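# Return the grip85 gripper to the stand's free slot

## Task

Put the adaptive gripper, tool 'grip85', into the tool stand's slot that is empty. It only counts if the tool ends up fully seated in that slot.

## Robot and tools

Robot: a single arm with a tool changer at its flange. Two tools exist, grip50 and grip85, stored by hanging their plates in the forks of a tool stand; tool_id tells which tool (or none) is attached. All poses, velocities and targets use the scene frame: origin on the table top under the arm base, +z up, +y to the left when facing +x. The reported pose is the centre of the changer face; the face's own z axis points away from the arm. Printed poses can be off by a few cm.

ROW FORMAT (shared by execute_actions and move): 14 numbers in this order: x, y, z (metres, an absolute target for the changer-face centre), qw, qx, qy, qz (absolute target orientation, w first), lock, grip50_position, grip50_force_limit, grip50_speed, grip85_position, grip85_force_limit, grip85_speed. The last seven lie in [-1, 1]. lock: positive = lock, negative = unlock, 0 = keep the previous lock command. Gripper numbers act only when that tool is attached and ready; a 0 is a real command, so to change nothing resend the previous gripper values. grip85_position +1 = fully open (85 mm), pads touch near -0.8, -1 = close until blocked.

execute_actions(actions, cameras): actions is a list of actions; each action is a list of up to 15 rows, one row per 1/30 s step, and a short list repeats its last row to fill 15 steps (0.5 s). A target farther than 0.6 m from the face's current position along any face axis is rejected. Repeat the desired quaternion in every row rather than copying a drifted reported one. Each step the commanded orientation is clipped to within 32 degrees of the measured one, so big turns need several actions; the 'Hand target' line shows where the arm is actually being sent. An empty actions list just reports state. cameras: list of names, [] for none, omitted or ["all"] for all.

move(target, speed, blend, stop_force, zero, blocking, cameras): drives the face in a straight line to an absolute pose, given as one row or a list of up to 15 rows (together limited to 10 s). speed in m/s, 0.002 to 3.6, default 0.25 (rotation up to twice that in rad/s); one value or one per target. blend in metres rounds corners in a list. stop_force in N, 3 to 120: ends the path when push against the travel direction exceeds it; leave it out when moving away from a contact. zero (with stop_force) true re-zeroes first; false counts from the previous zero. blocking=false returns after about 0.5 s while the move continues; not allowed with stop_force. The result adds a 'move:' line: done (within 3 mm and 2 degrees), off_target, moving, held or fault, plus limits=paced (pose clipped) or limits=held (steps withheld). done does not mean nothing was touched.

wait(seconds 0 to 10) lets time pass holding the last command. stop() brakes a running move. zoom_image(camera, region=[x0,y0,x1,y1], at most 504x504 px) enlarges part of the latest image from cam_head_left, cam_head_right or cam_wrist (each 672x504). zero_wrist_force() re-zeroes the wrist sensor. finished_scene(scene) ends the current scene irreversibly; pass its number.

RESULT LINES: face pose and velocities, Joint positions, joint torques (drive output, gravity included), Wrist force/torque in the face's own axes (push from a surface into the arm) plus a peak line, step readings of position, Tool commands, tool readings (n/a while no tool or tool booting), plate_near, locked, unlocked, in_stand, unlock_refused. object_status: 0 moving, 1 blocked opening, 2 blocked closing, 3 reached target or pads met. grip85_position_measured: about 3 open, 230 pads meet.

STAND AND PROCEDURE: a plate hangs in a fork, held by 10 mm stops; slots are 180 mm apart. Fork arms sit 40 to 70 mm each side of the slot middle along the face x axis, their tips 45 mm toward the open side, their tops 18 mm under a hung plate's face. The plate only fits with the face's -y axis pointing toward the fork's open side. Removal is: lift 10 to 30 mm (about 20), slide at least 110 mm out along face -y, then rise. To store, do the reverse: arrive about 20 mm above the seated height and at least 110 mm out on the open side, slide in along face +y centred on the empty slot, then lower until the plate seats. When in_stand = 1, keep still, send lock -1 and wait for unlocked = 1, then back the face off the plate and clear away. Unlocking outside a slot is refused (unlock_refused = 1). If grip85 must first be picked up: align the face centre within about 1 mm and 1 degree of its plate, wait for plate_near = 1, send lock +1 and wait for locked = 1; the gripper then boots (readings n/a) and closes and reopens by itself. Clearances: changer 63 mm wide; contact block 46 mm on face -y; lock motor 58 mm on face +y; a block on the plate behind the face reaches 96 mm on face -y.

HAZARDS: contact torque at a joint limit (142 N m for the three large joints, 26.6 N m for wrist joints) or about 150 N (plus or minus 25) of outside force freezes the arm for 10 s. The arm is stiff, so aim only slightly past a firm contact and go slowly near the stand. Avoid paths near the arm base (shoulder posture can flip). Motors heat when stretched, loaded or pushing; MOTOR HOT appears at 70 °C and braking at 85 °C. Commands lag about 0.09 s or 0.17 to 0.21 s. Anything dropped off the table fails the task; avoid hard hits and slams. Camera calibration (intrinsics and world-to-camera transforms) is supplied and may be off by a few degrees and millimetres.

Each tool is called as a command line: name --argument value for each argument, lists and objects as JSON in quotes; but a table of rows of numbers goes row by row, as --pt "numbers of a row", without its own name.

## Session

execute_actions --actions '[]'

zoom_image --camera "cam_head_left" --region '[110, 90, 350, 330]'

zoom_image --camera "cam_head_right" --region '[110, 90, 350, 330]'

Scene clock: 0.00 s.
end_effector_position=(+0.2712, -0.0397, +0.3512) locked=0 unlocked=1 plate_near=0 in_stand=0 unlock_refused=0 tool_id=none grip50_position_measured=n/a grip50_object_status=n/a grip85_position_measured=n/a grip85_object_status=n/a end_effector_quat_wxyz=(+0.014, +0.871, +0.489, +0.036)
Joint positions: [-0.665 -2.25 2.323 -1.694 -1.503 -1.735]
Joint velocities: within noise
Joint torques (N m): no reading
Motor temperatures (°C): [34 27 28 39 33 39]
Wrist force (N): no reading
Wrist torque (N m): no reading
Wrist force, peak (N): no reading
Hand target: +0.2712, -0.0397, +0.3512; +0.014, +0.871, +0.489, +0.036
Tool commands: tool/lock=+0.0 tool/grip50_position=+1.0 tool/grip50_force_limit=+1.0 tool/grip50_speed=+1.0 tool/grip85_position=+1.0 tool/grip85_force_limit=+1.0 tool/grip85_speed=+1.0
camera_calibration:
cam_wrist: T_world_to_cam=[[0.541231, 0.835457, 0.0952929, -0.133881], [0.747929, -0.530096, 0.399501, -0.312973], [0.384281, -0.14495, -0.911766, 0.252265], [0, 0, 0, 1]] pos_world=[0.209601, -0.0174877, 0.367798]

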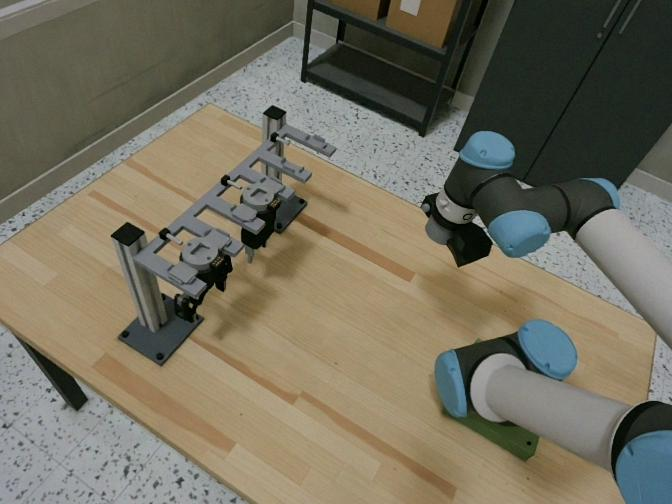

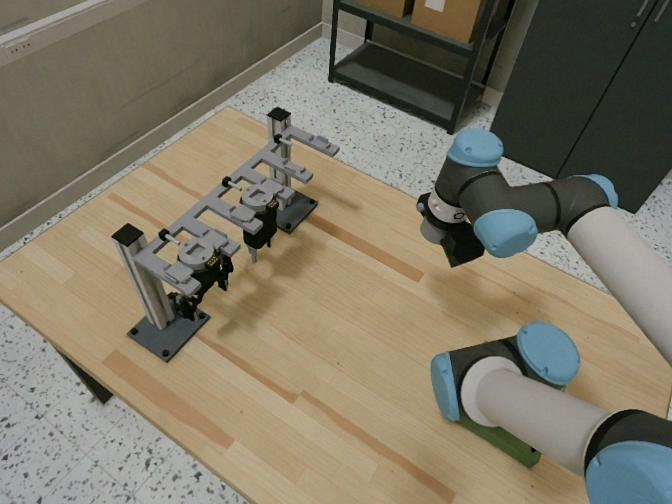

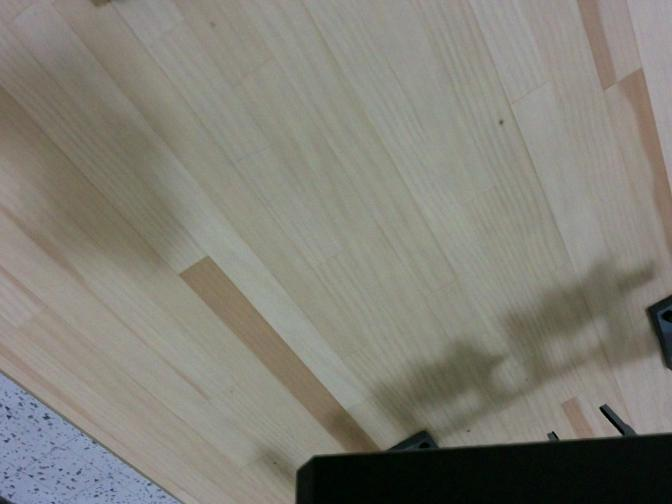

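Scaled by 2.100 from the camera's 672x504 image, which has a finer 960x720 frame.

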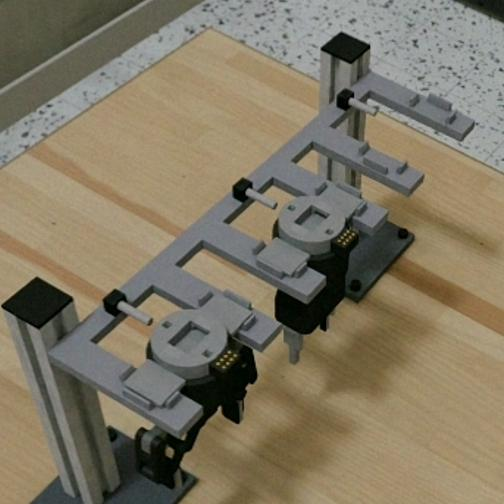

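Scaled by 2.100 from the camera's 672x504 image, which has a finer 960x720 frame.

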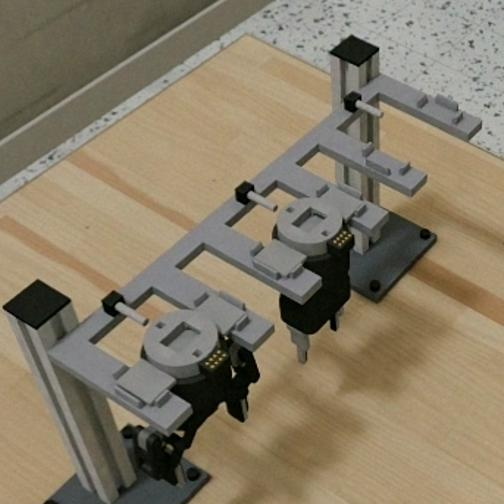

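move --pt "0.35 0.06 0.41 0 0.7038 0.7104 0 0 1 1 1 1 1 1" --pt "0.6205 0.2266 0.4009 0 0.7038 0.7104 0 0 1 1 1 1 1 1" --speed 0.35 --blend 0.03 --cameras '["cam_wrist"]'

zoom_image --camera "cam_wrist" --region '[240, 180, 480, 420]'

Scene clock: 9.20 s.
end_effector_position=(+0.6204, +0.2266, +0.4010) locked=0 unlocked=1 plate_near=0 in_stand=0 unlock_refused=0 tool_id=none grip50_position_measured=n/a grip50_object_status=n/a grip85_position_measured=n/a grip85_object_status=n/a end_effector_quat_wxyz=(+0.000, +0.704, +0.710, +0.000) end_effector_velocity=(+0.001, +0.001, +0.000) end_effector_angular_velocity=(-0.001, -0.001, +0.001)
Joint positions: [0.188 -1.204 1.296 -1.669 -1.563 -1.44]
Joint velocities: [0.001 0.003 -0.005 0.001 -0.001 0]
Joint torques (N m): [-0.04 -38.82 -34.96 -3.28 -0.37 -1.6]
Motor temperatures (°C): [34 27 28 39 33 39]
Wrist force (N): [-0.3 -0.3 -0.1]
Wrist torque (N m): [-0.04 -0.03 0.03]
Wrist force, peak (N): [2.5 3.8 0.6]
Hand target: +0.6205, +0.2266, +0.4009; +0.000, +0.704, +0.710, +0.000
Off the commanded pose: 0.000 m, 0 deg.
move: done
camera_calibration:
cam_wrist: T_world_to_cam=[[0.021775, 0.998743, 0.0451518, -0.24474], [0.937333, -0.0361037, 0.34656, -0.661054], [0.347755, 0.0347759, -0.93694, 0.194104], [0, 0, 0, 1]] pos_world=[0.557456, 0.213816, 0.422009]
Images, in order (width x height): cam_wrist 672x504.

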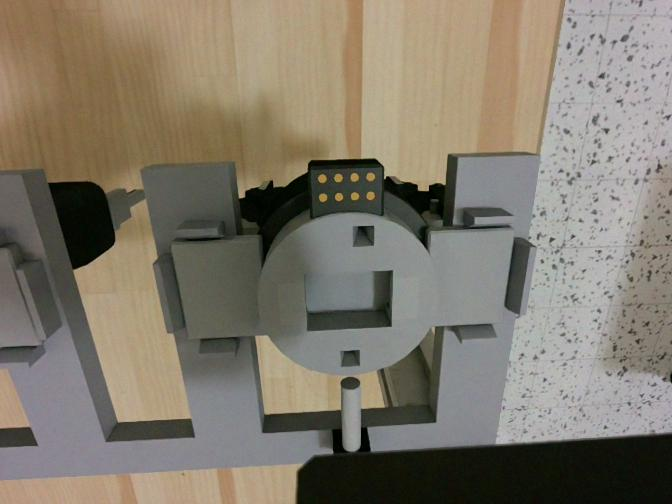

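Scaled by 2.100 from the camera's 672x504 image, which has a finer 960x720 frame.

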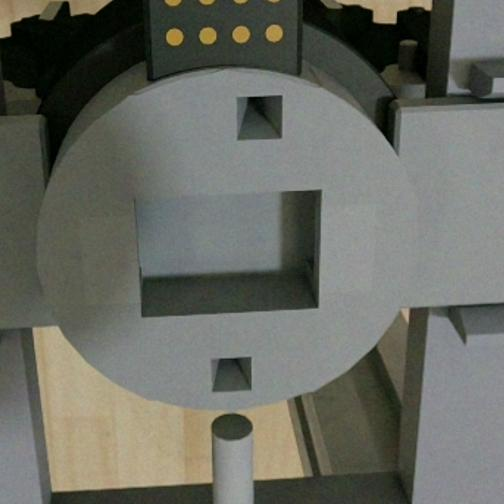

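move --pt "0.6204 0.2260 0.320 0 0.7038 0.7104 0 0 1 1 1 1 1 1" --speed 0.2 --cameras '[]'

move --target '[0.6204,0.2260,0.29,0,0.7038,0.7104,0,0,1,1,1,1,1,1]' --cameras '[]' --speed 0.008 --stop_force 12

Scene clock: 13.97 s.
end_effector_position=(+0.6204, +0.2260, +0.3200) locked=0 unlocked=1 plate_near=0 in_stand=0 unlock_refused=0 tool_id=none grip50_position_measured=n/a grip50_object_status=n/a grip85_position_measured=n/a grip85_object_status=n/a end_effector_quat_wxyz=(+0.000, +0.704, +0.710, +0.000)
Joint positions: [0.189 -1.167 1.453 -1.864 -1.562 -1.44]
Joint velocities: within noise
Joint torques (N m): [5.84 -58.48 -17.46 -4.54 0.38 2.26]
Motor temperatures (°C): [34 27 28 39 33 39]
Wrist force (N): [-0.4 -0.3 -0.1]
Wrist torque (N m): [-0.04 -0.01 0.04]
Wrist force, peak (N): [-0.2 -0.3 -3.9]
Hand target: +0.6204, +0.2260, +0.3200; +0.000, +0.704, +0.710, +0.000
Off the commanded pose: 0.000 m, 0 deg.
move: done
No camera images: "cameras" was empty.

Scene clock: 17.47 s.
end_effector_position=(+0.6204, +0.2260, +0.3009) locked=0 unlocked=1 plate_near=1 in_stand=1 unlock_refused=0 tool_id=none grip50_position_measured=n/a grip50_object_status=n/a grip85_position_measured=n/a grip85_object_status=n/a end_effector_quat_wxyz=(+0.000, +0.704, +0.710, +0.000)
Joint positions: [0.189 -1.153 1.484 -1.909 -1.562 -1.439]
Joint velocities: within noise
Joint torques (N m): [3.96 -54.8 -28.38 -1.06 -0.19 1.67]
Motor temperatures (°C): [34 27 28 39 33 39]
Wrist force (N): [1.4 1.3 -8.8]
Wrist torque (N m): [-0.27 0.12 0.02]
Wrist force, peak (N): [-1.5 -7.7 -20.8]
Hand target: +0.6204, +0.2260, +0.3009; +0.000, +0.704, +0.710, +0.000
Off the commanded pose: 0.011 m, 0 deg.
move: contact
No camera images: "cameras" was empty.

execute_actions --actions '[[[0.6204,0.2260,0.3009,0,0.7038,0.7104,0,1,1,1,1,1,1,1]]]' --cameras '[]'

wait --seconds 0.8 --cameras '[]'

Scene clock: 29.03 s.
end_effector_position=(+0.6204, +0.2260, +0.3009) locked=0 unlocked=0 plate_near=1 in_stand=1 unlock_refused=0 tool_id=none grip50_position_measured=n/a grip50_object_status=n/a grip85_position_measured=n/a grip85_object_status=n/a end_effector_quat_wxyz=(+0.000, +0.704, +0.710, +0.000)
Joint positions: [0.189 -1.153 1.484 -1.909 -1.562 -1.439]
Joint velocities: within noise
Joint torques (N m): [-2.85 -50.07 -28.98 -0.92 -0.5 0.23]
Motor temperatures (°C): [34 27 28 39 33 39]
Wrist force (N): [-2.0 -1.7 -8.7]
Wrist torque (N m): [-0.42 1.20 -0.01]
Wrist force, peak (N): [1.2 1.4 -8.9]
Hand target: +0.6204, +0.2260, +0.3009; +0.000, +0.704, +0.710, +0.000
Tool commands: tool/lock=+0.0 tool/grip50_position=+1.0 tool/grip50_force_limit=+1.0 tool/grip50_speed=+1.0 tool/grip85_position=+1.0 tool/grip85_force_limit=+1.0 tool/grip85_speed=+1.0
Off the commanded pose: 0.000 m, 0 deg.
Step readings (end_effector_position):
0: (+0.6204, +0.2260, +0.3009)
1: (+0.6204, +0.2260, +0.3009)
2: (+0.6204, +0.2260, +0.3009)
4: (+0.6204, +0.2260, +0.3009)
8: (+0.6204, +0.2260, +0.3009)
15: (+0.6204, +0.2260, +0.3009)
No camera images: "cameras" was empty.

Scene clock: 29.83 s.
end_effector_position=(+0.6204, +0.2260, +0.3010) locked=1 unlocked=0 plate_near=1 in_stand=1 unlock_refused=0 tool_id=grip85 grip50_position_measured=n/a grip50_object_status=n/a grip85_position_measured=n/a grip85_object_status=n/a end_effector_quat_wxyz=(+0.000, +0.704, +0.710, +0.000)
Joint positions: [0.189 -1.153 1.484 -1.909 -1.562 -1.439]
Joint velocities: within noise
Joint torques (N m): [-5.07 -42.67 -17 -3.41 -0.52 -0.12]
Motor temperatures (°C): [34 27 28 39 33 39]
Wrist force (N): [-2.1 -2.2 -19.0]
Wrist torque (N m): [-0.38 1.08 -0.04]
Wrist force, peak (N): [-2.6 -2.9 -21.3]
Hand target: +0.6204, +0.2260, +0.3009; +0.000, +0.704, +0.710, +0.000
Tool commands: tool/lock=+0.0 tool/grip50_position=+1.0 tool/grip50_force_limit=+1.0 tool/grip50_speed=+1.0 tool/grip85_position=+1.0 tool/grip85_force_limit=+1.0 tool/grip85_speed=+1.0
Off the commanded pose: 0.000 m, 0 deg.
wait: 0.80 s; at rest by 0.17 s
No camera images: "cameras" was empty.

move --pt "0.6204 0.2260 0.3225 0 0.7038 0.7104 0 0 1 1 1 1 1 1" --pt "0.472 0.2244 0.3225 0 0.7038 0.7104 0 0 1 1 1 1 1 1" --pt "0.476 -0.1353 0.3225 0 0.7028 0.7114 0 0 1 1 1 1 1 1" --speed '[0.06,0.2,0.3]' --cameras '[]'

move --pt "0.6265 -0.1335 0.3195 0 0.7028 0.7114 0 0 1 1 1 1 1 1" --speed 0.12

Scene clock: 36.80 s.
end_effector_position=(+0.4760, -0.1352, +0.3225) locked=1 unlocked=0 plate_near=1 in_stand=0 unlock_refused=0 tool_id=grip85 grip50_position_measured=n/a grip50_object_status=n/a grip85_position_measured=3 grip85_object_status=3 end_effector_quat_wxyz=(+0.000, +0.703, +0.711, +0.000)
Joint positions: [-0.511 -1.544 1.925 -1.951 -1.56 -2.142]
Joint velocities: within noise
Joint torques (N m): [-8.67 -44.11 -26.67 -3.91 0.03 -2.42]
Motor temperatures (°C): [34 27 28 39 33 39]
Wrist force (N): [-0.8 0.0 0.4]
Wrist torque (N m): [0.06 -0.01 0.00]
Wrist force, peak (N): [-2.8 -3.0 -23.6]
Hand target: +0.4760, -0.1353, +0.3225; +0.000, +0.703, +0.711, +0.000
Off the commanded pose: 0.000 m, 0 deg.
move: done
No camera images: "cameras" was empty.

Scene clock: 38.53 s.
end_effector_position=(+0.6264, -0.1334, +0.3194) locked=1 unlocked=0 plate_near=1 in_stand=0 unlock_refused=0 tool_id=grip85 grip50_position_measured=n/a grip50_object_status=n/a grip85_position_measured=3 grip85_object_status=3 end_effector_quat_wxyz=(+0.000, +0.703, +0.711, +0.000)
Joint positions: [-0.379 -1.205 1.517 -1.883 -1.56 -2.01]
Joint velocities: within noise
Joint torques (N m): [-6.87 -54.42 -40.22 -5.42 -1.93 -2.53]
Motor temperatures (°C): [34 27 28 39 33 39]
Wrist force (N): [0.0 -0.7 0.7]
Wrist torque (N m): [-0.07 -0.01 -0.01]
Wrist force, peak (N): [0.0 -4.3 0.5]
Hand target: +0.6265, -0.1335, +0.3195; +0.000, +0.703, +0.711, +0.000
Off the commanded pose: 0.000 m, 0 deg.
move: done
camera_calibration:
cam_wrist: T_world_to_cam=[[0.018971, 0.998796, 0.0452367, 0.120109], [0.93753, -0.0334912, 0.346289, -0.651173], [0.347387, 0.0358413, -0.937037, 0.128542], [0, 0, 0, 1]] pos_world=[0.563562, -0.14638, 0.340509]

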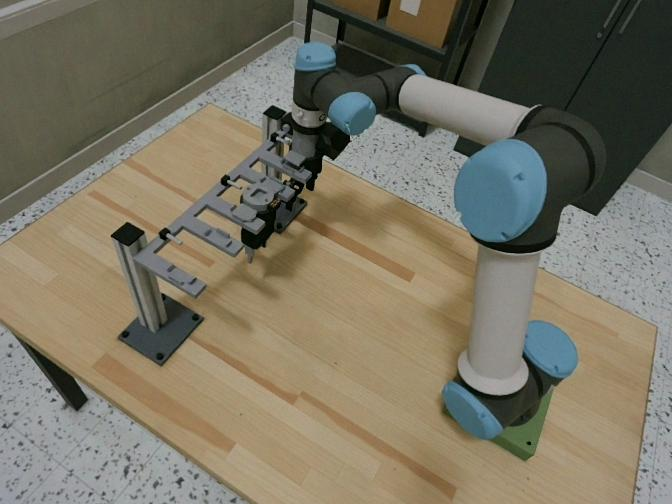

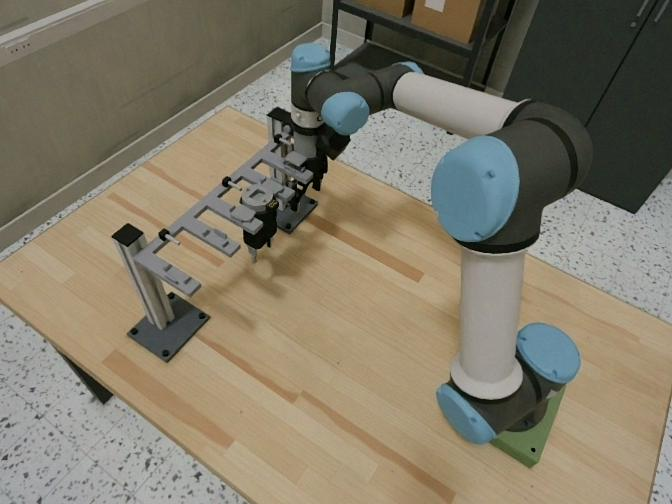

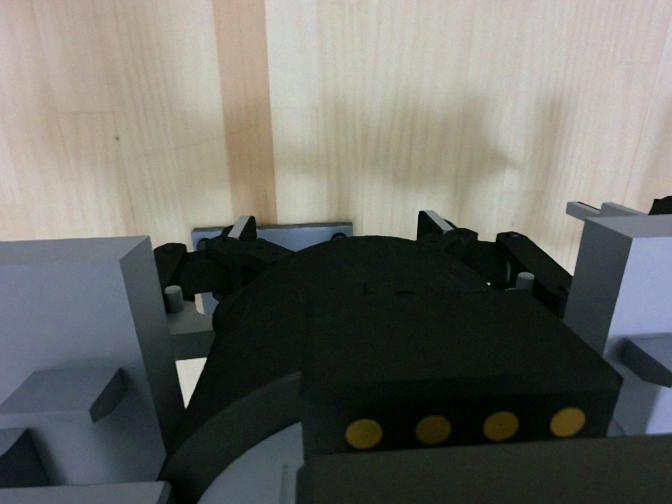

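move --pt "0.6280 -0.1335 0.3175 0 0.7028 0.7114 0 0 1 1 1 1 1 1" --speed 0.05 --cameras '[]'

move --target '[0.6280,-0.1335,0.2978,0,0.7028,0.7114,0,0,1,1,1,1,1,1]' --speed 0.008 --stop_force 10 --cameras '["cam_wrist"]'

Scene clock: 50.30 s.
end_effector_position=(+0.6280, -0.1335, +0.3175) locked=1 unlocked=0 plate_near=1 in_stand=0 unlock_refused=0 tool_id=grip85 grip50_position_measured=n/a grip50_object_status=n/a grip85_position_measured=3 grip85_object_status=3 end_effector_quat_wxyz=(+0.000, +0.703, +0.711, +0.000)
Joint positions: [-0.378 -1.2 1.515 -1.887 -1.56 -2.009]
Joint velocities: within noise
Joint torques (N m): [4.88 -52.36 -39.08 -4.91 2.44 1.76]
Motor temperatures (°C): [34 27 28 39 33 39]
Wrist force (N): [-0.1 -0.3 0.6]
Wrist torque (N m): [-0.04 0.00 -0.01]
Wrist force, peak (N): [0.0 -0.6 0.9]
Hand target: +0.6280, -0.1335, +0.3175; +0.000, +0.703, +0.711, +0.000
Off the commanded pose: 0.000 m, 0 deg.
move: done
No camera images: "cameras" was empty.

Scene clock: 53.43 s.
end_effector_position=(+0.6280, -0.1335, +0.3010) locked=1 unlocked=0 plate_near=1 in_stand=1 unlock_refused=0 tool_id=grip85 grip50_position_measured=n/a grip50_object_status=n/a grip85_position_measured=3 grip85_object_status=3 end_effector_quat_wxyz=(+0.000, +0.703, +0.711, +0.000)
Joint positions: [-0.377 -1.187 1.541 -1.926 -1.56 -2.009]
Joint velocities: within noise
Joint torques (N m): [2.33 -61.61 -32.91 -1.75 2.23 1.68]
Motor temperatures (°C): [34 27 28 39 33 39]
Wrist force (N): [-0.7 2.6 -9.7]
Wrist torque (N m): [-0.26 -0.55 -0.13]
Wrist force, peak (N): [-0.8 -4.2 -22.0]
Hand target: +0.6280, -0.1335, +0.3010; +0.000, +0.703, +0.711, +0.000
Off the commanded pose: 0.003 m, 0 deg.
move: contact
camera_calibration:
cam_wrist: T_world_to_cam=[[0.0189926, 0.9988, 0.0451488, 0.12103], [0.937419, -0.0334923, 0.346589, -0.646245], [0.347685, 0.0357407, -0.93693, 0.110566], [0, 0, 0, 1]] pos_world=[0.565061, -0.14648, 0.32211]
Images, in order (width x height): cam_wrist 672x504.

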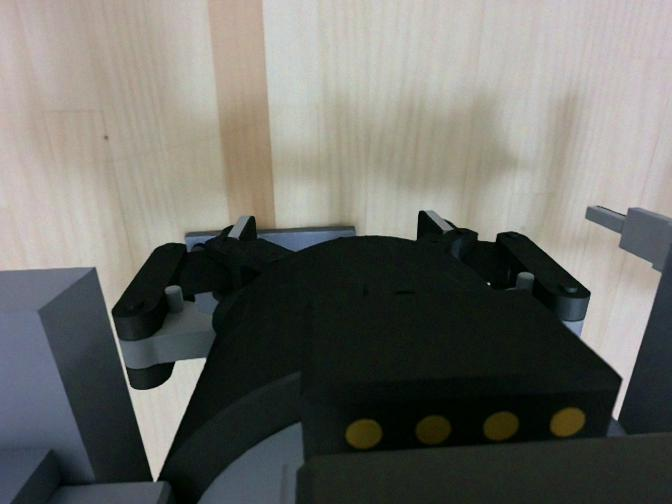

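execute_actions --actions '[[[0.6280,-0.1335,0.3008,0,0.7028,0.7114,0,-1,1,1,1,1,1,1]]]' --cameras '[]'

wait --seconds 0.8 --cameras '[]'

Scene clock: 57.37 s.
end_effector_position=(+0.6280, -0.1335, +0.3008) locked=0 unlocked=0 plate_near=1 in_stand=1 unlock_refused=0 tool_id=none grip50_position_measured=n/a grip50_object_status=n/a grip85_position_measured=n/a grip85_object_status=n/a end_effector_quat_wxyz=(+0.000, +0.703, +0.711, +0.000)
Joint positions: [-0.377 -1.187 1.542 -1.926 -1.56 -2.009]
Joint velocities: within noise
Joint torques (N m): [-4.96 -28.96 -15.01 -2.93 2.09 -0.52]
Motor temperatures (°C): [34 27 28 39 33 39]
Wrist force (N): [-0.2 -3.5 -10.0]
Wrist torque (N m): [-0.33 -0.01 -0.02]
Wrist force, peak (N): [-0.3 -4.8 -9.7]
Hand target: +0.6280, -0.1335, +0.3008; +0.000, +0.703, +0.711, +0.000
Tool commands: tool/lock=+0.0 tool/grip50_position=+1.0 tool/grip50_force_limit=+1.0 tool/grip50_speed=+1.0 tool/grip85_position=+1.0 tool/grip85_force_limit=+1.0 tool/grip85_speed=+1.0
Off the commanded pose: 0.000 m, 0 deg.
Step readings (end_effector_position):
0: (+0.6280, -0.1335, +0.3010)
1: (+0.6280, -0.1335, +0.3010)
2: (+0.6280, -0.1335, +0.3010)
4: (+0.6280, -0.1335, +0.3010)
8: (+0.6280, -0.1335, +0.3010)
15: (+0.6280, -0.1335, +0.3008)
No camera images: "cameras" was empty.

Scene clock: 58.17 s.
end_effector_position=(+0.6280, -0.1335, +0.3008) locked=0 unlocked=1 plate_near=1 in_stand=1 unlock_refused=0 tool_id=none grip50_position_measured=n/a grip50_object_status=n/a grip85_position_measured=n/a grip85_object_status=n/a end_effector_quat_wxyz=(+0.000, +0.703, +0.711, +0.000)
Joint positions: [-0.377 -1.187 1.542 -1.926 -1.56 -2.009]
Joint velocities: within noise
Joint torques (N m): [-5.75 -28.23 -15.2 -2.5 2.02 -1.32]
Motor temperatures (°C): [34 27 28 39 33 39]
Wrist force (N): [0.6 -5.3 -11.2]
Wrist torque (N m): [-0.38 -0.01 -0.04]
Wrist force, peak (N): [0.6 -5.5 -11.3]
Hand target: +0.6280, -0.1335, +0.3008; +0.000, +0.703, +0.711, +0.000
Tool commands: tool/lock=+0.0 tool/grip50_position=+1.0 tool/grip50_force_limit=+1.0 tool/grip50_speed=+1.0 tool/grip85_position=+1.0 tool/grip85_force_limit=+1.0 tool/grip85_speed=+1.0
Off the commanded pose: 0.000 m, 0 deg.
wait: 0.80 s; at rest by 0.17 s
No camera images: "cameras" was empty.

Back off ("stay without the robot").

move --pt "0.6280 -0.1335 0.315 0 0.7028 0.7114 0 0 1 1 1 1 1 1" --pt "0.6280 -0.1335 0.36 0 0.7028 0.7114 0 0 1 1 1 1 1 1" --speed '[0.05,0.25]' --cameras '["cam_wrist"]'

Scene clock: 62.00 s.
end_effector_position=(+0.6280, -0.1335, +0.3599) locked=0 unlocked=1 plate_near=0 in_stand=0 unlock_refused=0 tool_id=none grip50_position_measured=n/a grip50_object_status=n/a grip85_position_measured=n/a grip85_object_status=n/a end_effector_quat_wxyz=(+0.000, +0.703, +0.711, +0.000)
Joint positions: [-0.378 -1.227 1.44 -1.785 -1.56 -2.01]
Joint velocities: within noise
Joint torques (N m): [-2.08 -47.34 -33.21 -2.02 -0.1 -1.46]
Motor temperatures (°C): [34 27 28 39 33 39]
Wrist force (N): [-0.3 -0.4 0.5]
Wrist torque (N m): [-0.02 -0.04 0.03]
Wrist force, peak (N): [0.6 -5.4 -11.8]
Hand target: +0.6280, -0.1335, +0.3600; +0.000, +0.703, +0.711, +0.000
Off the commanded pose: 0.000 m, 0 deg.
move: done
camera_calibration:
cam_wrist: T_world_to_cam=[[0.0190648, 0.998793, 0.0452742, 0.118286], [0.937496, -0.0335954, 0.346371, -0.6666], [0.347473, 0.0358409, -0.937005, 0.16582], [0, 0, 0, 1]] pos_world=[0.565062, -0.146481, 0.380909]
Images, in order (width x height): cam_wrist 672x504.

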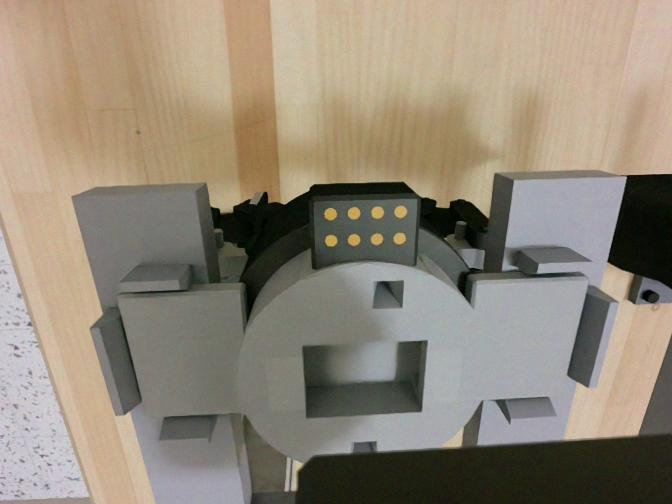

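Seated.

finished_scene --scene 2

The scene is finished: the task was done.


## Next scene

The same job, from a new start.

execute_actions --actions '[]'

zoom_image --camera "cam_head_left" --region '[110, 90, 350, 330]'

Scene clock: 0.00 s.
end_effector_position=(+0.3436, -0.4476, +0.1400) locked=0 unlocked=1 plate_near=0 in_stand=0 unlock_refused=0 tool_id=none grip50_position_measured=n/a grip50_object_status=n/a grip85_position_measured=n/a grip85_object_status=n/a end_effector_quat_wxyz=(-0.453, +0.787, -0.110, +0.405)
Joint positions: [-1.36 -0.925 1.711 -1.253 -0.593 -1.761]
Joint velocities: within noise
Joint torques (N m): no reading
Motor temperatures (°C): [33 27 27 38 32 38]
Wrist force (N): no reading
Wrist torque (N m): no reading
Wrist force, peak (N): no reading
Hand target: +0.3436, -0.4476, +0.1400; -0.453, +0.787, -0.110, +0.405
Tool commands: tool/lock=+0.0 tool/grip50_position=+1.0 tool/grip50_force_limit=+1.0 tool/grip50_speed=+1.0 tool/grip85_position=+1.0 tool/grip85_force_limit=+1.0 tool/grip85_speed=+1.0
camera_calibration:
cam_wrist: T_world_to_cam=[[0.619983, -0.584921, 0.52296, -0.534856], [-0.102602, -0.721234, -0.68505, -0.14037], [0.777878, 0.371063, -0.507167, 0.011934], [0, 0, 0, 1]] pos_world=[0.307916, -0.418517, 0.1896]

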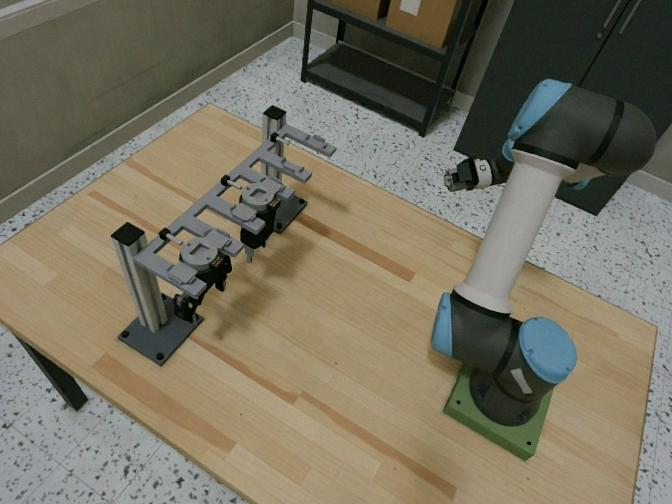

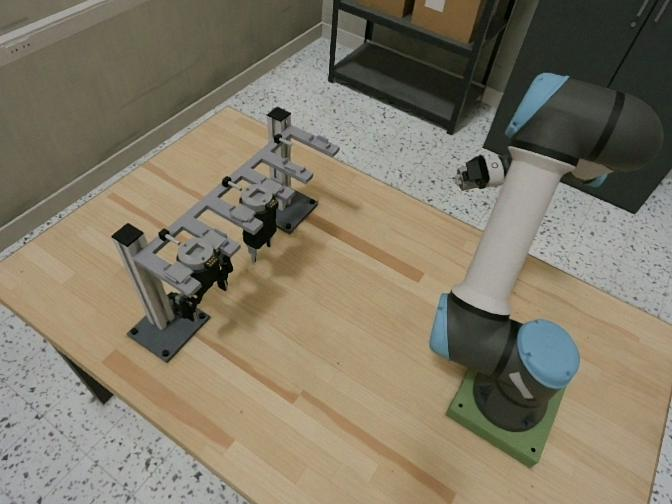

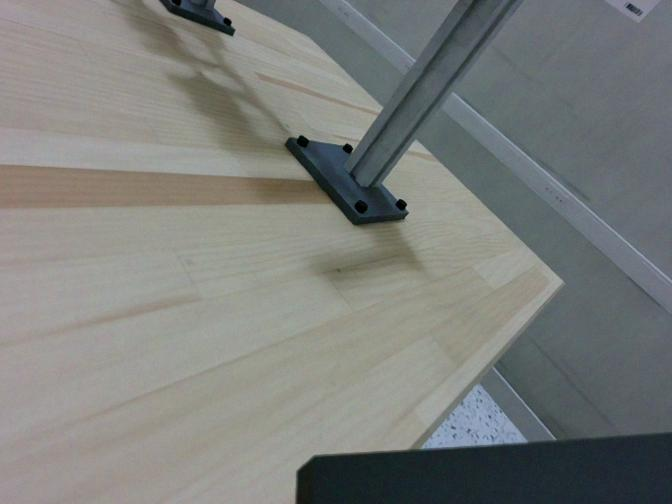

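Scaled by 2.100 from the camera's 672x504 image, which has a finer 960x720 frame.

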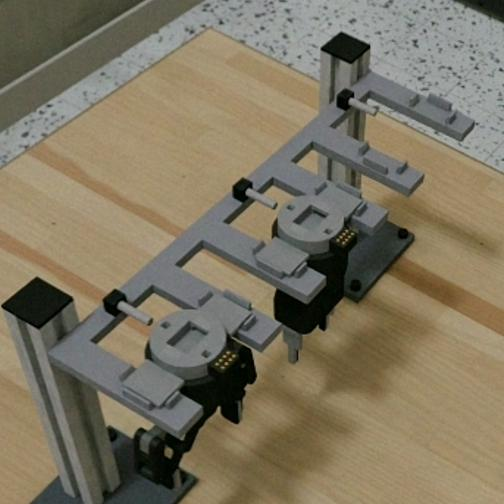

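move --pt "0.42 -0.36 0.42 0 0.7038 0.7104 0 0 1 1 1 1 1 1" --pt "0.48 0.0 0.42 0 0.7038 0.7104 0 0 1 1 1 1 1 1" --pt "0.6205 0.2266 0.4009 0 0.7038 0.7104 0 0 1 1 1 1 1 1" --speed 0.45 --blend 0.04 --cameras '["cam_wrist"]'

zoom_image --camera "cam_wrist" --region '[240, 180, 480, 420]'

Scene clock: 9.77 s.
end_effector_position=(+0.6205, +0.2265, +0.4010) locked=0 unlocked=1 plate_near=0 in_stand=0 unlock_refused=0 tool_id=none grip50_position_measured=n/a grip50_object_status=n/a grip85_position_measured=n/a grip85_object_status=n/a end_effector_quat_wxyz=(+0.000, +0.704, +0.710, +0.000)
Joint positions: [0.188 -1.204 1.296 -1.669 -1.563 -1.44]
Joint velocities: within noise
Joint torques (N m): [7.35 -39.53 -35.88 -3.51 0.48 1.67]
Motor temperatures (°C): [33 27 27 38 32 38]
Wrist force (N): [-1.0 0.2 -0.4]
Wrist torque (N m): [-0.61 0.16 0.33]
Wrist force, peak (N): [-5.7 -0.1 -2.1]
Hand target: +0.6205, +0.2266, +0.4009; +0.000, +0.704, +0.710, +0.000
Off the commanded pose: 0.000 m, 0 deg.
move: done
camera_calibration:
cam_wrist: T_world_to_cam=[[0.0217221, 0.99875, 0.0450246, -0.244559], [0.937333, -0.03601, 0.346569, -0.661082], [0.347757, 0.0346748, -0.936943, 0.194129], [0, 0, 0, 1]] pos_world=[0.557456, 0.213716, 0.42201]
Images, in order (width x height): cam_wrist 672x504.

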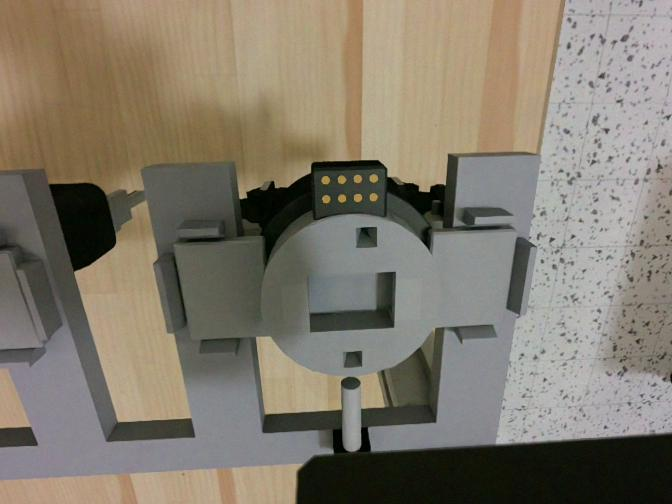

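Scaled by 2.100 from the camera's 672x504 image, which has a finer 960x720 frame.

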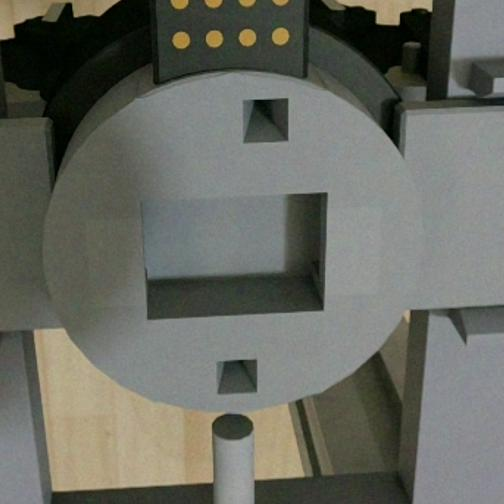

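move --pt "0.6208 0.2269 0.312 0 0.7038 0.7104 0 0 1 1 1 1 1 1" --speed 0.2 --cameras '[]'

move --target '[0.6208,0.2269,0.29,0,0.7038,0.7104,0,0,1,1,1,1,1,1]' --cameras '[]' --speed 0.008 --stop_force 12

execute_actions --actions '[[[0.6208,0.2269,0.3009,0,0.7038,0.7104,0,1,1,1,1,1,1,1]]]' --cameras '[]'

wait --seconds 0.6 --cameras '[]'

Scene clock: 17.23 s.
end_effector_position=(+0.6208, +0.2269, +0.3120) locked=0 unlocked=1 plate_near=0 in_stand=0 unlock_refused=0 tool_id=none grip50_position_measured=n/a grip50_object_status=n/a grip85_position_measured=n/a grip85_object_status=n/a end_effector_quat_wxyz=(+0.000, +0.704, +0.710, +0.000)
Joint positions: [0.19 -1.16 1.464 -1.882 -1.562 -1.438]
Joint velocities: within noise
Joint torques (N m): [3.23 -62.74 -18.07 -4.59 -0.24 1.4]
Motor temperatures (°C): [32 27 27 38 32 38]
Wrist force (N): [-1.3 0.3 -0.6]
Wrist torque (N m): [-0.62 0.20 0.34]
Wrist force, peak (N): [-1.1 0.5 -4.4]
Hand target: +0.6208, +0.2269, +0.3120; +0.000, +0.704, +0.710, +0.000
Off the commanded pose: 0.000 m, 0 deg.
move: done
No camera images: "cameras" was empty.

Scene clock: 19.77 s.
end_effector_position=(+0.6208, +0.2269, +0.3009) locked=0 unlocked=1 plate_near=1 in_stand=1 unlock_refused=0 tool_id=none grip50_position_measured=n/a grip50_object_status=n/a grip85_position_measured=n/a grip85_object_status=n/a end_effector_quat_wxyz=(+0.000, +0.704, +0.710, +0.000)
Joint positions: [0.19 -1.151 1.482 -1.908 -1.562 -1.438]
Joint velocities: within noise
Joint torques (N m): [6.6 -57.64 -27.36 -1.12 -1.71 1.68]
Motor temperatures (°C): [32 27 27 38 32 38]
Wrist force (N): [-0.9 1.0 -10.8]
Wrist torque (N m): [-0.85 0.37 0.34]
Wrist force, peak (N): [-3.8 -7.1 -22.4]
Hand target: +0.6208, +0.2269, +0.3009; +0.000, +0.704, +0.710, +0.000
Off the commanded pose: 0.011 m, 0 deg.
move: contact
No camera images: "cameras" was empty.

Scene clock: 20.50 s.
end_effector_position=(+0.6208, +0.2269, +0.3009) locked=0 unlocked=0 plate_near=1 in_stand=1 unlock_refused=0 tool_id=none grip50_position_measured=n/a grip50_object_status=n/a grip85_position_measured=n/a grip85_object_status=n/a end_effector_quat_wxyz=(+0.000, +0.704, +0.710, +0.000)
Joint positions: [0.19 -1.151 1.482 -1.908 -1.562 -1.438]
Joint velocities: within noise
Joint torques (N m): [4.77 -57.22 -28.75 -0.94 -2.33 1.53]
Motor temperatures (°C): [32 27 27 38 32 38]
Wrist force (N): [-3.6 -2.4 -10.4]
Wrist torque (N m): [-1.00 1.43 0.22]
Wrist force, peak (N): [-3.6 -2.4 -10.4]
Hand target: +0.6208, +0.2269, +0.3009; +0.000, +0.704, +0.710, +0.000
Tool commands: tool/lock=+0.0 tool/grip50_position=+1.0 tool/grip50_force_limit=+1.0 tool/grip50_speed=+1.0 tool/grip85_position=+1.0 tool/grip85_force_limit=+1.0 tool/grip85_speed=+1.0
Off the commanded pose: 0.000 m, 0 deg.
Step readings (end_effector_position):
0: (+0.6208, +0.2269, +0.3009)
1: (+0.6208, +0.2269, +0.3009)
2: (+0.6208, +0.2269, +0.3009)
4: (+0.6208, +0.2269, +0.3009)
8: (+0.6208, +0.2269, +0.3009)
15: (+0.6208, +0.2269, +0.3009)
No camera images: "cameras" was empty.

Scene clock: 21.10 s.
end_effector_position=(+0.6208, +0.2269, +0.3010) locked=1 unlocked=0 plate_near=1 in_stand=1 unlock_refused=0 tool_id=grip85 grip50_position_measured=n/a grip50_object_status=n/a grip85_position_measured=n/a grip85_object_status=n/a end_effector_quat_wxyz=(+0.000, +0.704, +0.710, +0.000)
Joint positions: [0.19 -1.151 1.482 -1.908 -1.562 -1.438]
Joint velocities: within noise
Joint torques (N m): [3.38 -46.21 -22.15 -3.4 -2.84 1.13]
Motor temperatures (°C): [32 27 27 38 32 38]
Wrist force (N): [-3.1 -1.2 -18.6]
Wrist torque (N m): [-0.95 1.22 0.29]
Wrist force, peak (N): [-3.7 -2.3 -22.1]
Hand target: +0.6208, +0.2269, +0.3009; +0.000, +0.704, +0.710, +0.000
Tool commands: tool/lock=+0.0 tool/grip50_position=+1.0 tool/grip50_force_limit=+1.0 tool/grip50_speed=+1.0 tool/grip85_position=+1.0 tool/grip85_force_limit=+1.0 tool/grip85_speed=+1.0
Off the commanded pose: 0.000 m, 0 deg.
wait: 0.60 s; at rest by 0.17 s
No camera images: "cameras" was empty.

move --pt "0.6208 0.2269 0.3218 0 0.7038 0.7104 0 0 1 1 1 1 1 1" --pt "0.472 0.2254 0.3218 0 0.7038 0.7104 0 0 1 1 1 1 1 1" --pt "0.478 -0.1351 0.3218 0 0.7028 0.7114 0 0 1 1 1 1 1 1" --pt "0.6280 -0.1335 0.3185 0 0.7028 0.7114 0 0 1 1 1 1 1 1" --speed '[0.06,0.2,0.3,0.15]' --cameras '[]'

move --target '[0.6280,-0.1335,0.2978,0,0.7028,0.7114,0,0,1,1,1,1,1,1]' --speed 0.008 --stop_force 10 --cameras '["cam_wrist"]'

Scene clock: 30.70 s.
end_effector_position=(+0.6279, -0.1334, +0.3185) locked=1 unlocked=0 plate_near=1 in_stand=0 unlock_refused=0 tool_id=grip85 grip50_position_measured=n/a grip50_object_status=n/a grip85_position_measured=3 grip85_object_status=3 end_effector_quat_wxyz=(+0.000, +0.703, +0.711, +0.000)
Joint positions: [-0.378 -1.201 1.514 -1.884 -1.56 -2.009]
Joint velocities: within noise
Joint torques (N m): [-7.02 -53.12 -40.38 -5.27 -1.86 -2.19]
Motor temperatures (°C): [32 27 27 38 32 38]
Wrist force (N): [-0.9 0.1 0.1]
Wrist torque (N m): [-0.63 0.18 0.28]
Wrist force, peak (N): [-4.1 -2.6 -24.7]
Hand target: +0.6280, -0.1335, +0.3185; +0.000, +0.703, +0.711, +0.000
Off the commanded pose: 0.000 m, 0 deg.
move: done
No camera images: "cameras" was empty.

Scene clock: 34.03 s.
end_effector_position=(+0.6280, -0.1335, +0.3010) locked=1 unlocked=0 plate_near=1 in_stand=1 unlock_refused=0 tool_id=grip85 grip50_position_measured=n/a grip50_object_status=n/a grip85_position_measured=3 grip85_object_status=3 end_effector_quat_wxyz=(+0.000, +0.703, +0.711, +0.000)
Joint positions: [-0.377 -1.188 1.541 -1.926 -1.56 -2.009]
Joint velocities: within noise
Joint torques (N m): [2.87 -65.84 -35.04 -2.28 2.1 1.03]
Motor temperatures (°C): [32 27 27 38 32 38]
Wrist force (N): [-1.6 2.5 -8.1]
Wrist torque (N m): [-0.77 -0.26 0.19]
Wrist force, peak (N): [-2.3 -2.4 -20.1]
Hand target: +0.6280, -0.1335, +0.3011; +0.000, +0.703, +0.711, +0.000
Off the commanded pose: 0.003 m, 0 deg.
move: contact
camera_calibration:
cam_wrist: T_world_to_cam=[[0.0189926, 0.9988, 0.0451488, 0.12103], [0.937419, -0.0334923, 0.346589, -0.646245], [0.347685, 0.0357407, -0.93693, 0.110566], [0, 0, 0, 1]] pos_world=[0.565061, -0.14648, 0.32211]
Images, in order (width x height): cam_wrist 672x504.

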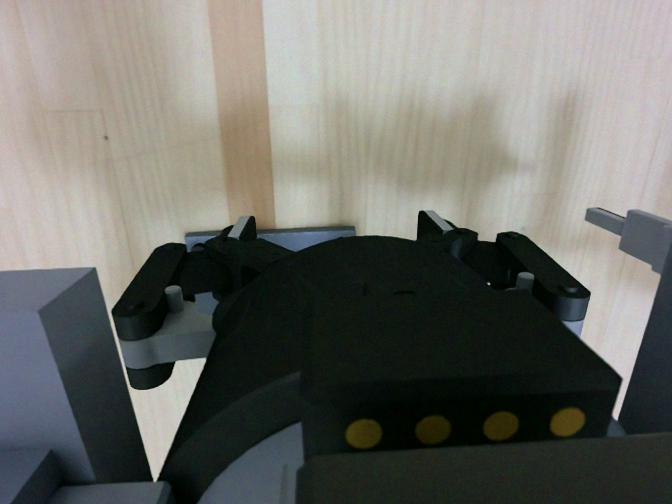

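execute_actions --actions '[[[0.6280,-0.1335,0.3008,0,0.7028,0.7114,0,-1,1,1,1,1,1,1]]]' --cameras '[]'

wait --seconds 0.7 --cameras '[]'

Scene clock: 37.63 s.
end_effector_position=(+0.6280, -0.1335, +0.3008) locked=0 unlocked=0 plate_near=1 in_stand=1 unlock_refused=0 tool_id=none grip50_position_measured=n/a grip50_object_status=n/a grip85_position_measured=n/a grip85_object_status=n/a end_effector_quat_wxyz=(+0.000, +0.703, +0.711, +0.000)
Joint positions: [-0.377 -1.187 1.542 -1.926 -1.56 -2.009]
Joint velocities: within noise
Joint torques (N m): [-6.01 -29.63 -14.35 -3.34 1.23 -1.65]
Motor temperatures (°C): [32 27 27 38 32 38]
Wrist force (N): [-0.7 -4.1 -10.0]
Wrist torque (N m): [-0.91 0.19 0.27]
Wrist force, peak (N): [-0.8 -4.0 -10.4]
Hand target: +0.6280, -0.1335, +0.3008; +0.000, +0.703, +0.711, +0.000
Tool commands: tool/lock=+0.0 tool/grip50_position=+1.0 tool/grip50_force_limit=+1.0 tool/grip50_speed=+1.0 tool/grip85_position=+1.0 tool/grip85_force_limit=+1.0 tool/grip85_speed=+1.0
Off the commanded pose: 0.000 m, 0 deg.
Step readings (end_effector_position):
0: (+0.6280, -0.1335, +0.3011)
1: (+0.6280, -0.1335, +0.3011)
2: (+0.6280, -0.1335, +0.3011)
4: (+0.6280, -0.1335, +0.3011)
8: (+0.6280, -0.1335, +0.3010)
15: (+0.6280, -0.1335, +0.3008)
No camera images: "cameras" was empty.

Scene clock: 38.33 s.
end_effector_position=(+0.6280, -0.1335, +0.3008) locked=0 unlocked=1 plate_near=1 in_stand=1 unlock_refused=0 tool_id=none grip50_position_measured=n/a grip50_object_status=n/a grip85_position_measured=n/a grip85_object_status=n/a end_effector_quat_wxyz=(+0.000, +0.703, +0.711, +0.000)
Joint positions: [-0.377 -1.187 1.542 -1.926 -1.56 -2.009]
Joint velocities: within noise
Joint torques (N m): [-6.68 -28.04 -13.91 -2.77 1.8 -2.24]
Motor temperatures (°C): [32 27 27 38 32 38]
Wrist force (N): [0.2 -5.2 -12.1]
Wrist torque (N m): [-0.95 0.18 0.25]
Wrist force, peak (N): [0.1 -5.2 -12.1]
Hand target: +0.6280, -0.1335, +0.3008; +0.000, +0.703, +0.711, +0.000
Tool commands: tool/lock=+0.0 tool/grip50_position=+1.0 tool/grip50_force_limit=+1.0 tool/grip50_speed=+1.0 tool/grip85_position=+1.0 tool/grip85_force_limit=+1.0 tool/grip85_speed=+1.0
Off the commanded pose: 0.000 m, 0 deg.
wait: 0.70 s; at rest by 0.17 s
No camera images: "cameras" was empty.

move --pt "0.6280 -0.1335 0.315 0 0.7028 0.7114 0 0 1 1 1 1 1 1" --pt "0.6280 -0.1335 0.345 0 0.7028 0.7114 0 0 1 1 1 1 1 1" --speed '[0.06,0.25]' --cameras '["cam_wrist"]'

finished_scene --scene 3

Scene clock: 43.33 s.
end_effector_position=(+0.6280, -0.1335, +0.3449) locked=0 unlocked=1 plate_near=0 in_stand=0 unlock_refused=0 tool_id=none grip50_position_measured=n/a grip50_object_status=n/a grip85_position_measured=n/a grip85_object_status=n/a end_effector_quat_wxyz=(+0.000, +0.703, +0.711, +0.000)
Joint positions: [-0.378 -1.219 1.468 -1.821 -1.56 -2.009]
Joint velocities: within noise
Joint torques (N m): [-5.25 -44.09 -33.67 -1.64 1.02 -1.53]
Motor temperatures (°C): [32 27 27 38 32 38]
Wrist force (N): [-0.9 0.4 0.0]
Wrist torque (N m): [-0.60 0.16 0.31]
Wrist force, peak (N): [0.2 -5.5 -12.4]
Hand target: +0.6280, -0.1335, +0.3450; +0.000, +0.703, +0.711, +0.000
Off the commanded pose: 0.000 m, 0 deg.
move: done
camera_calibration:
cam_wrist: T_world_to_cam=[[0.0190582, 0.998793, 0.0452778, 0.118963], [0.937484, -0.0335917, 0.346404, -0.661444], [0.347507, 0.0358454, -0.936992, 0.151835], [0, 0, 0, 1]] pos_world=[0.565061, -0.146481, 0.366009]
Images, in order (width x height): cam_wrist 672x504.

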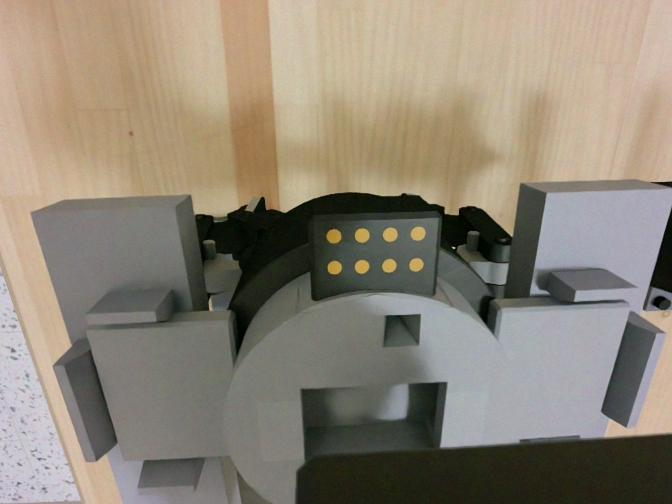

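The scene is finished: the task was done.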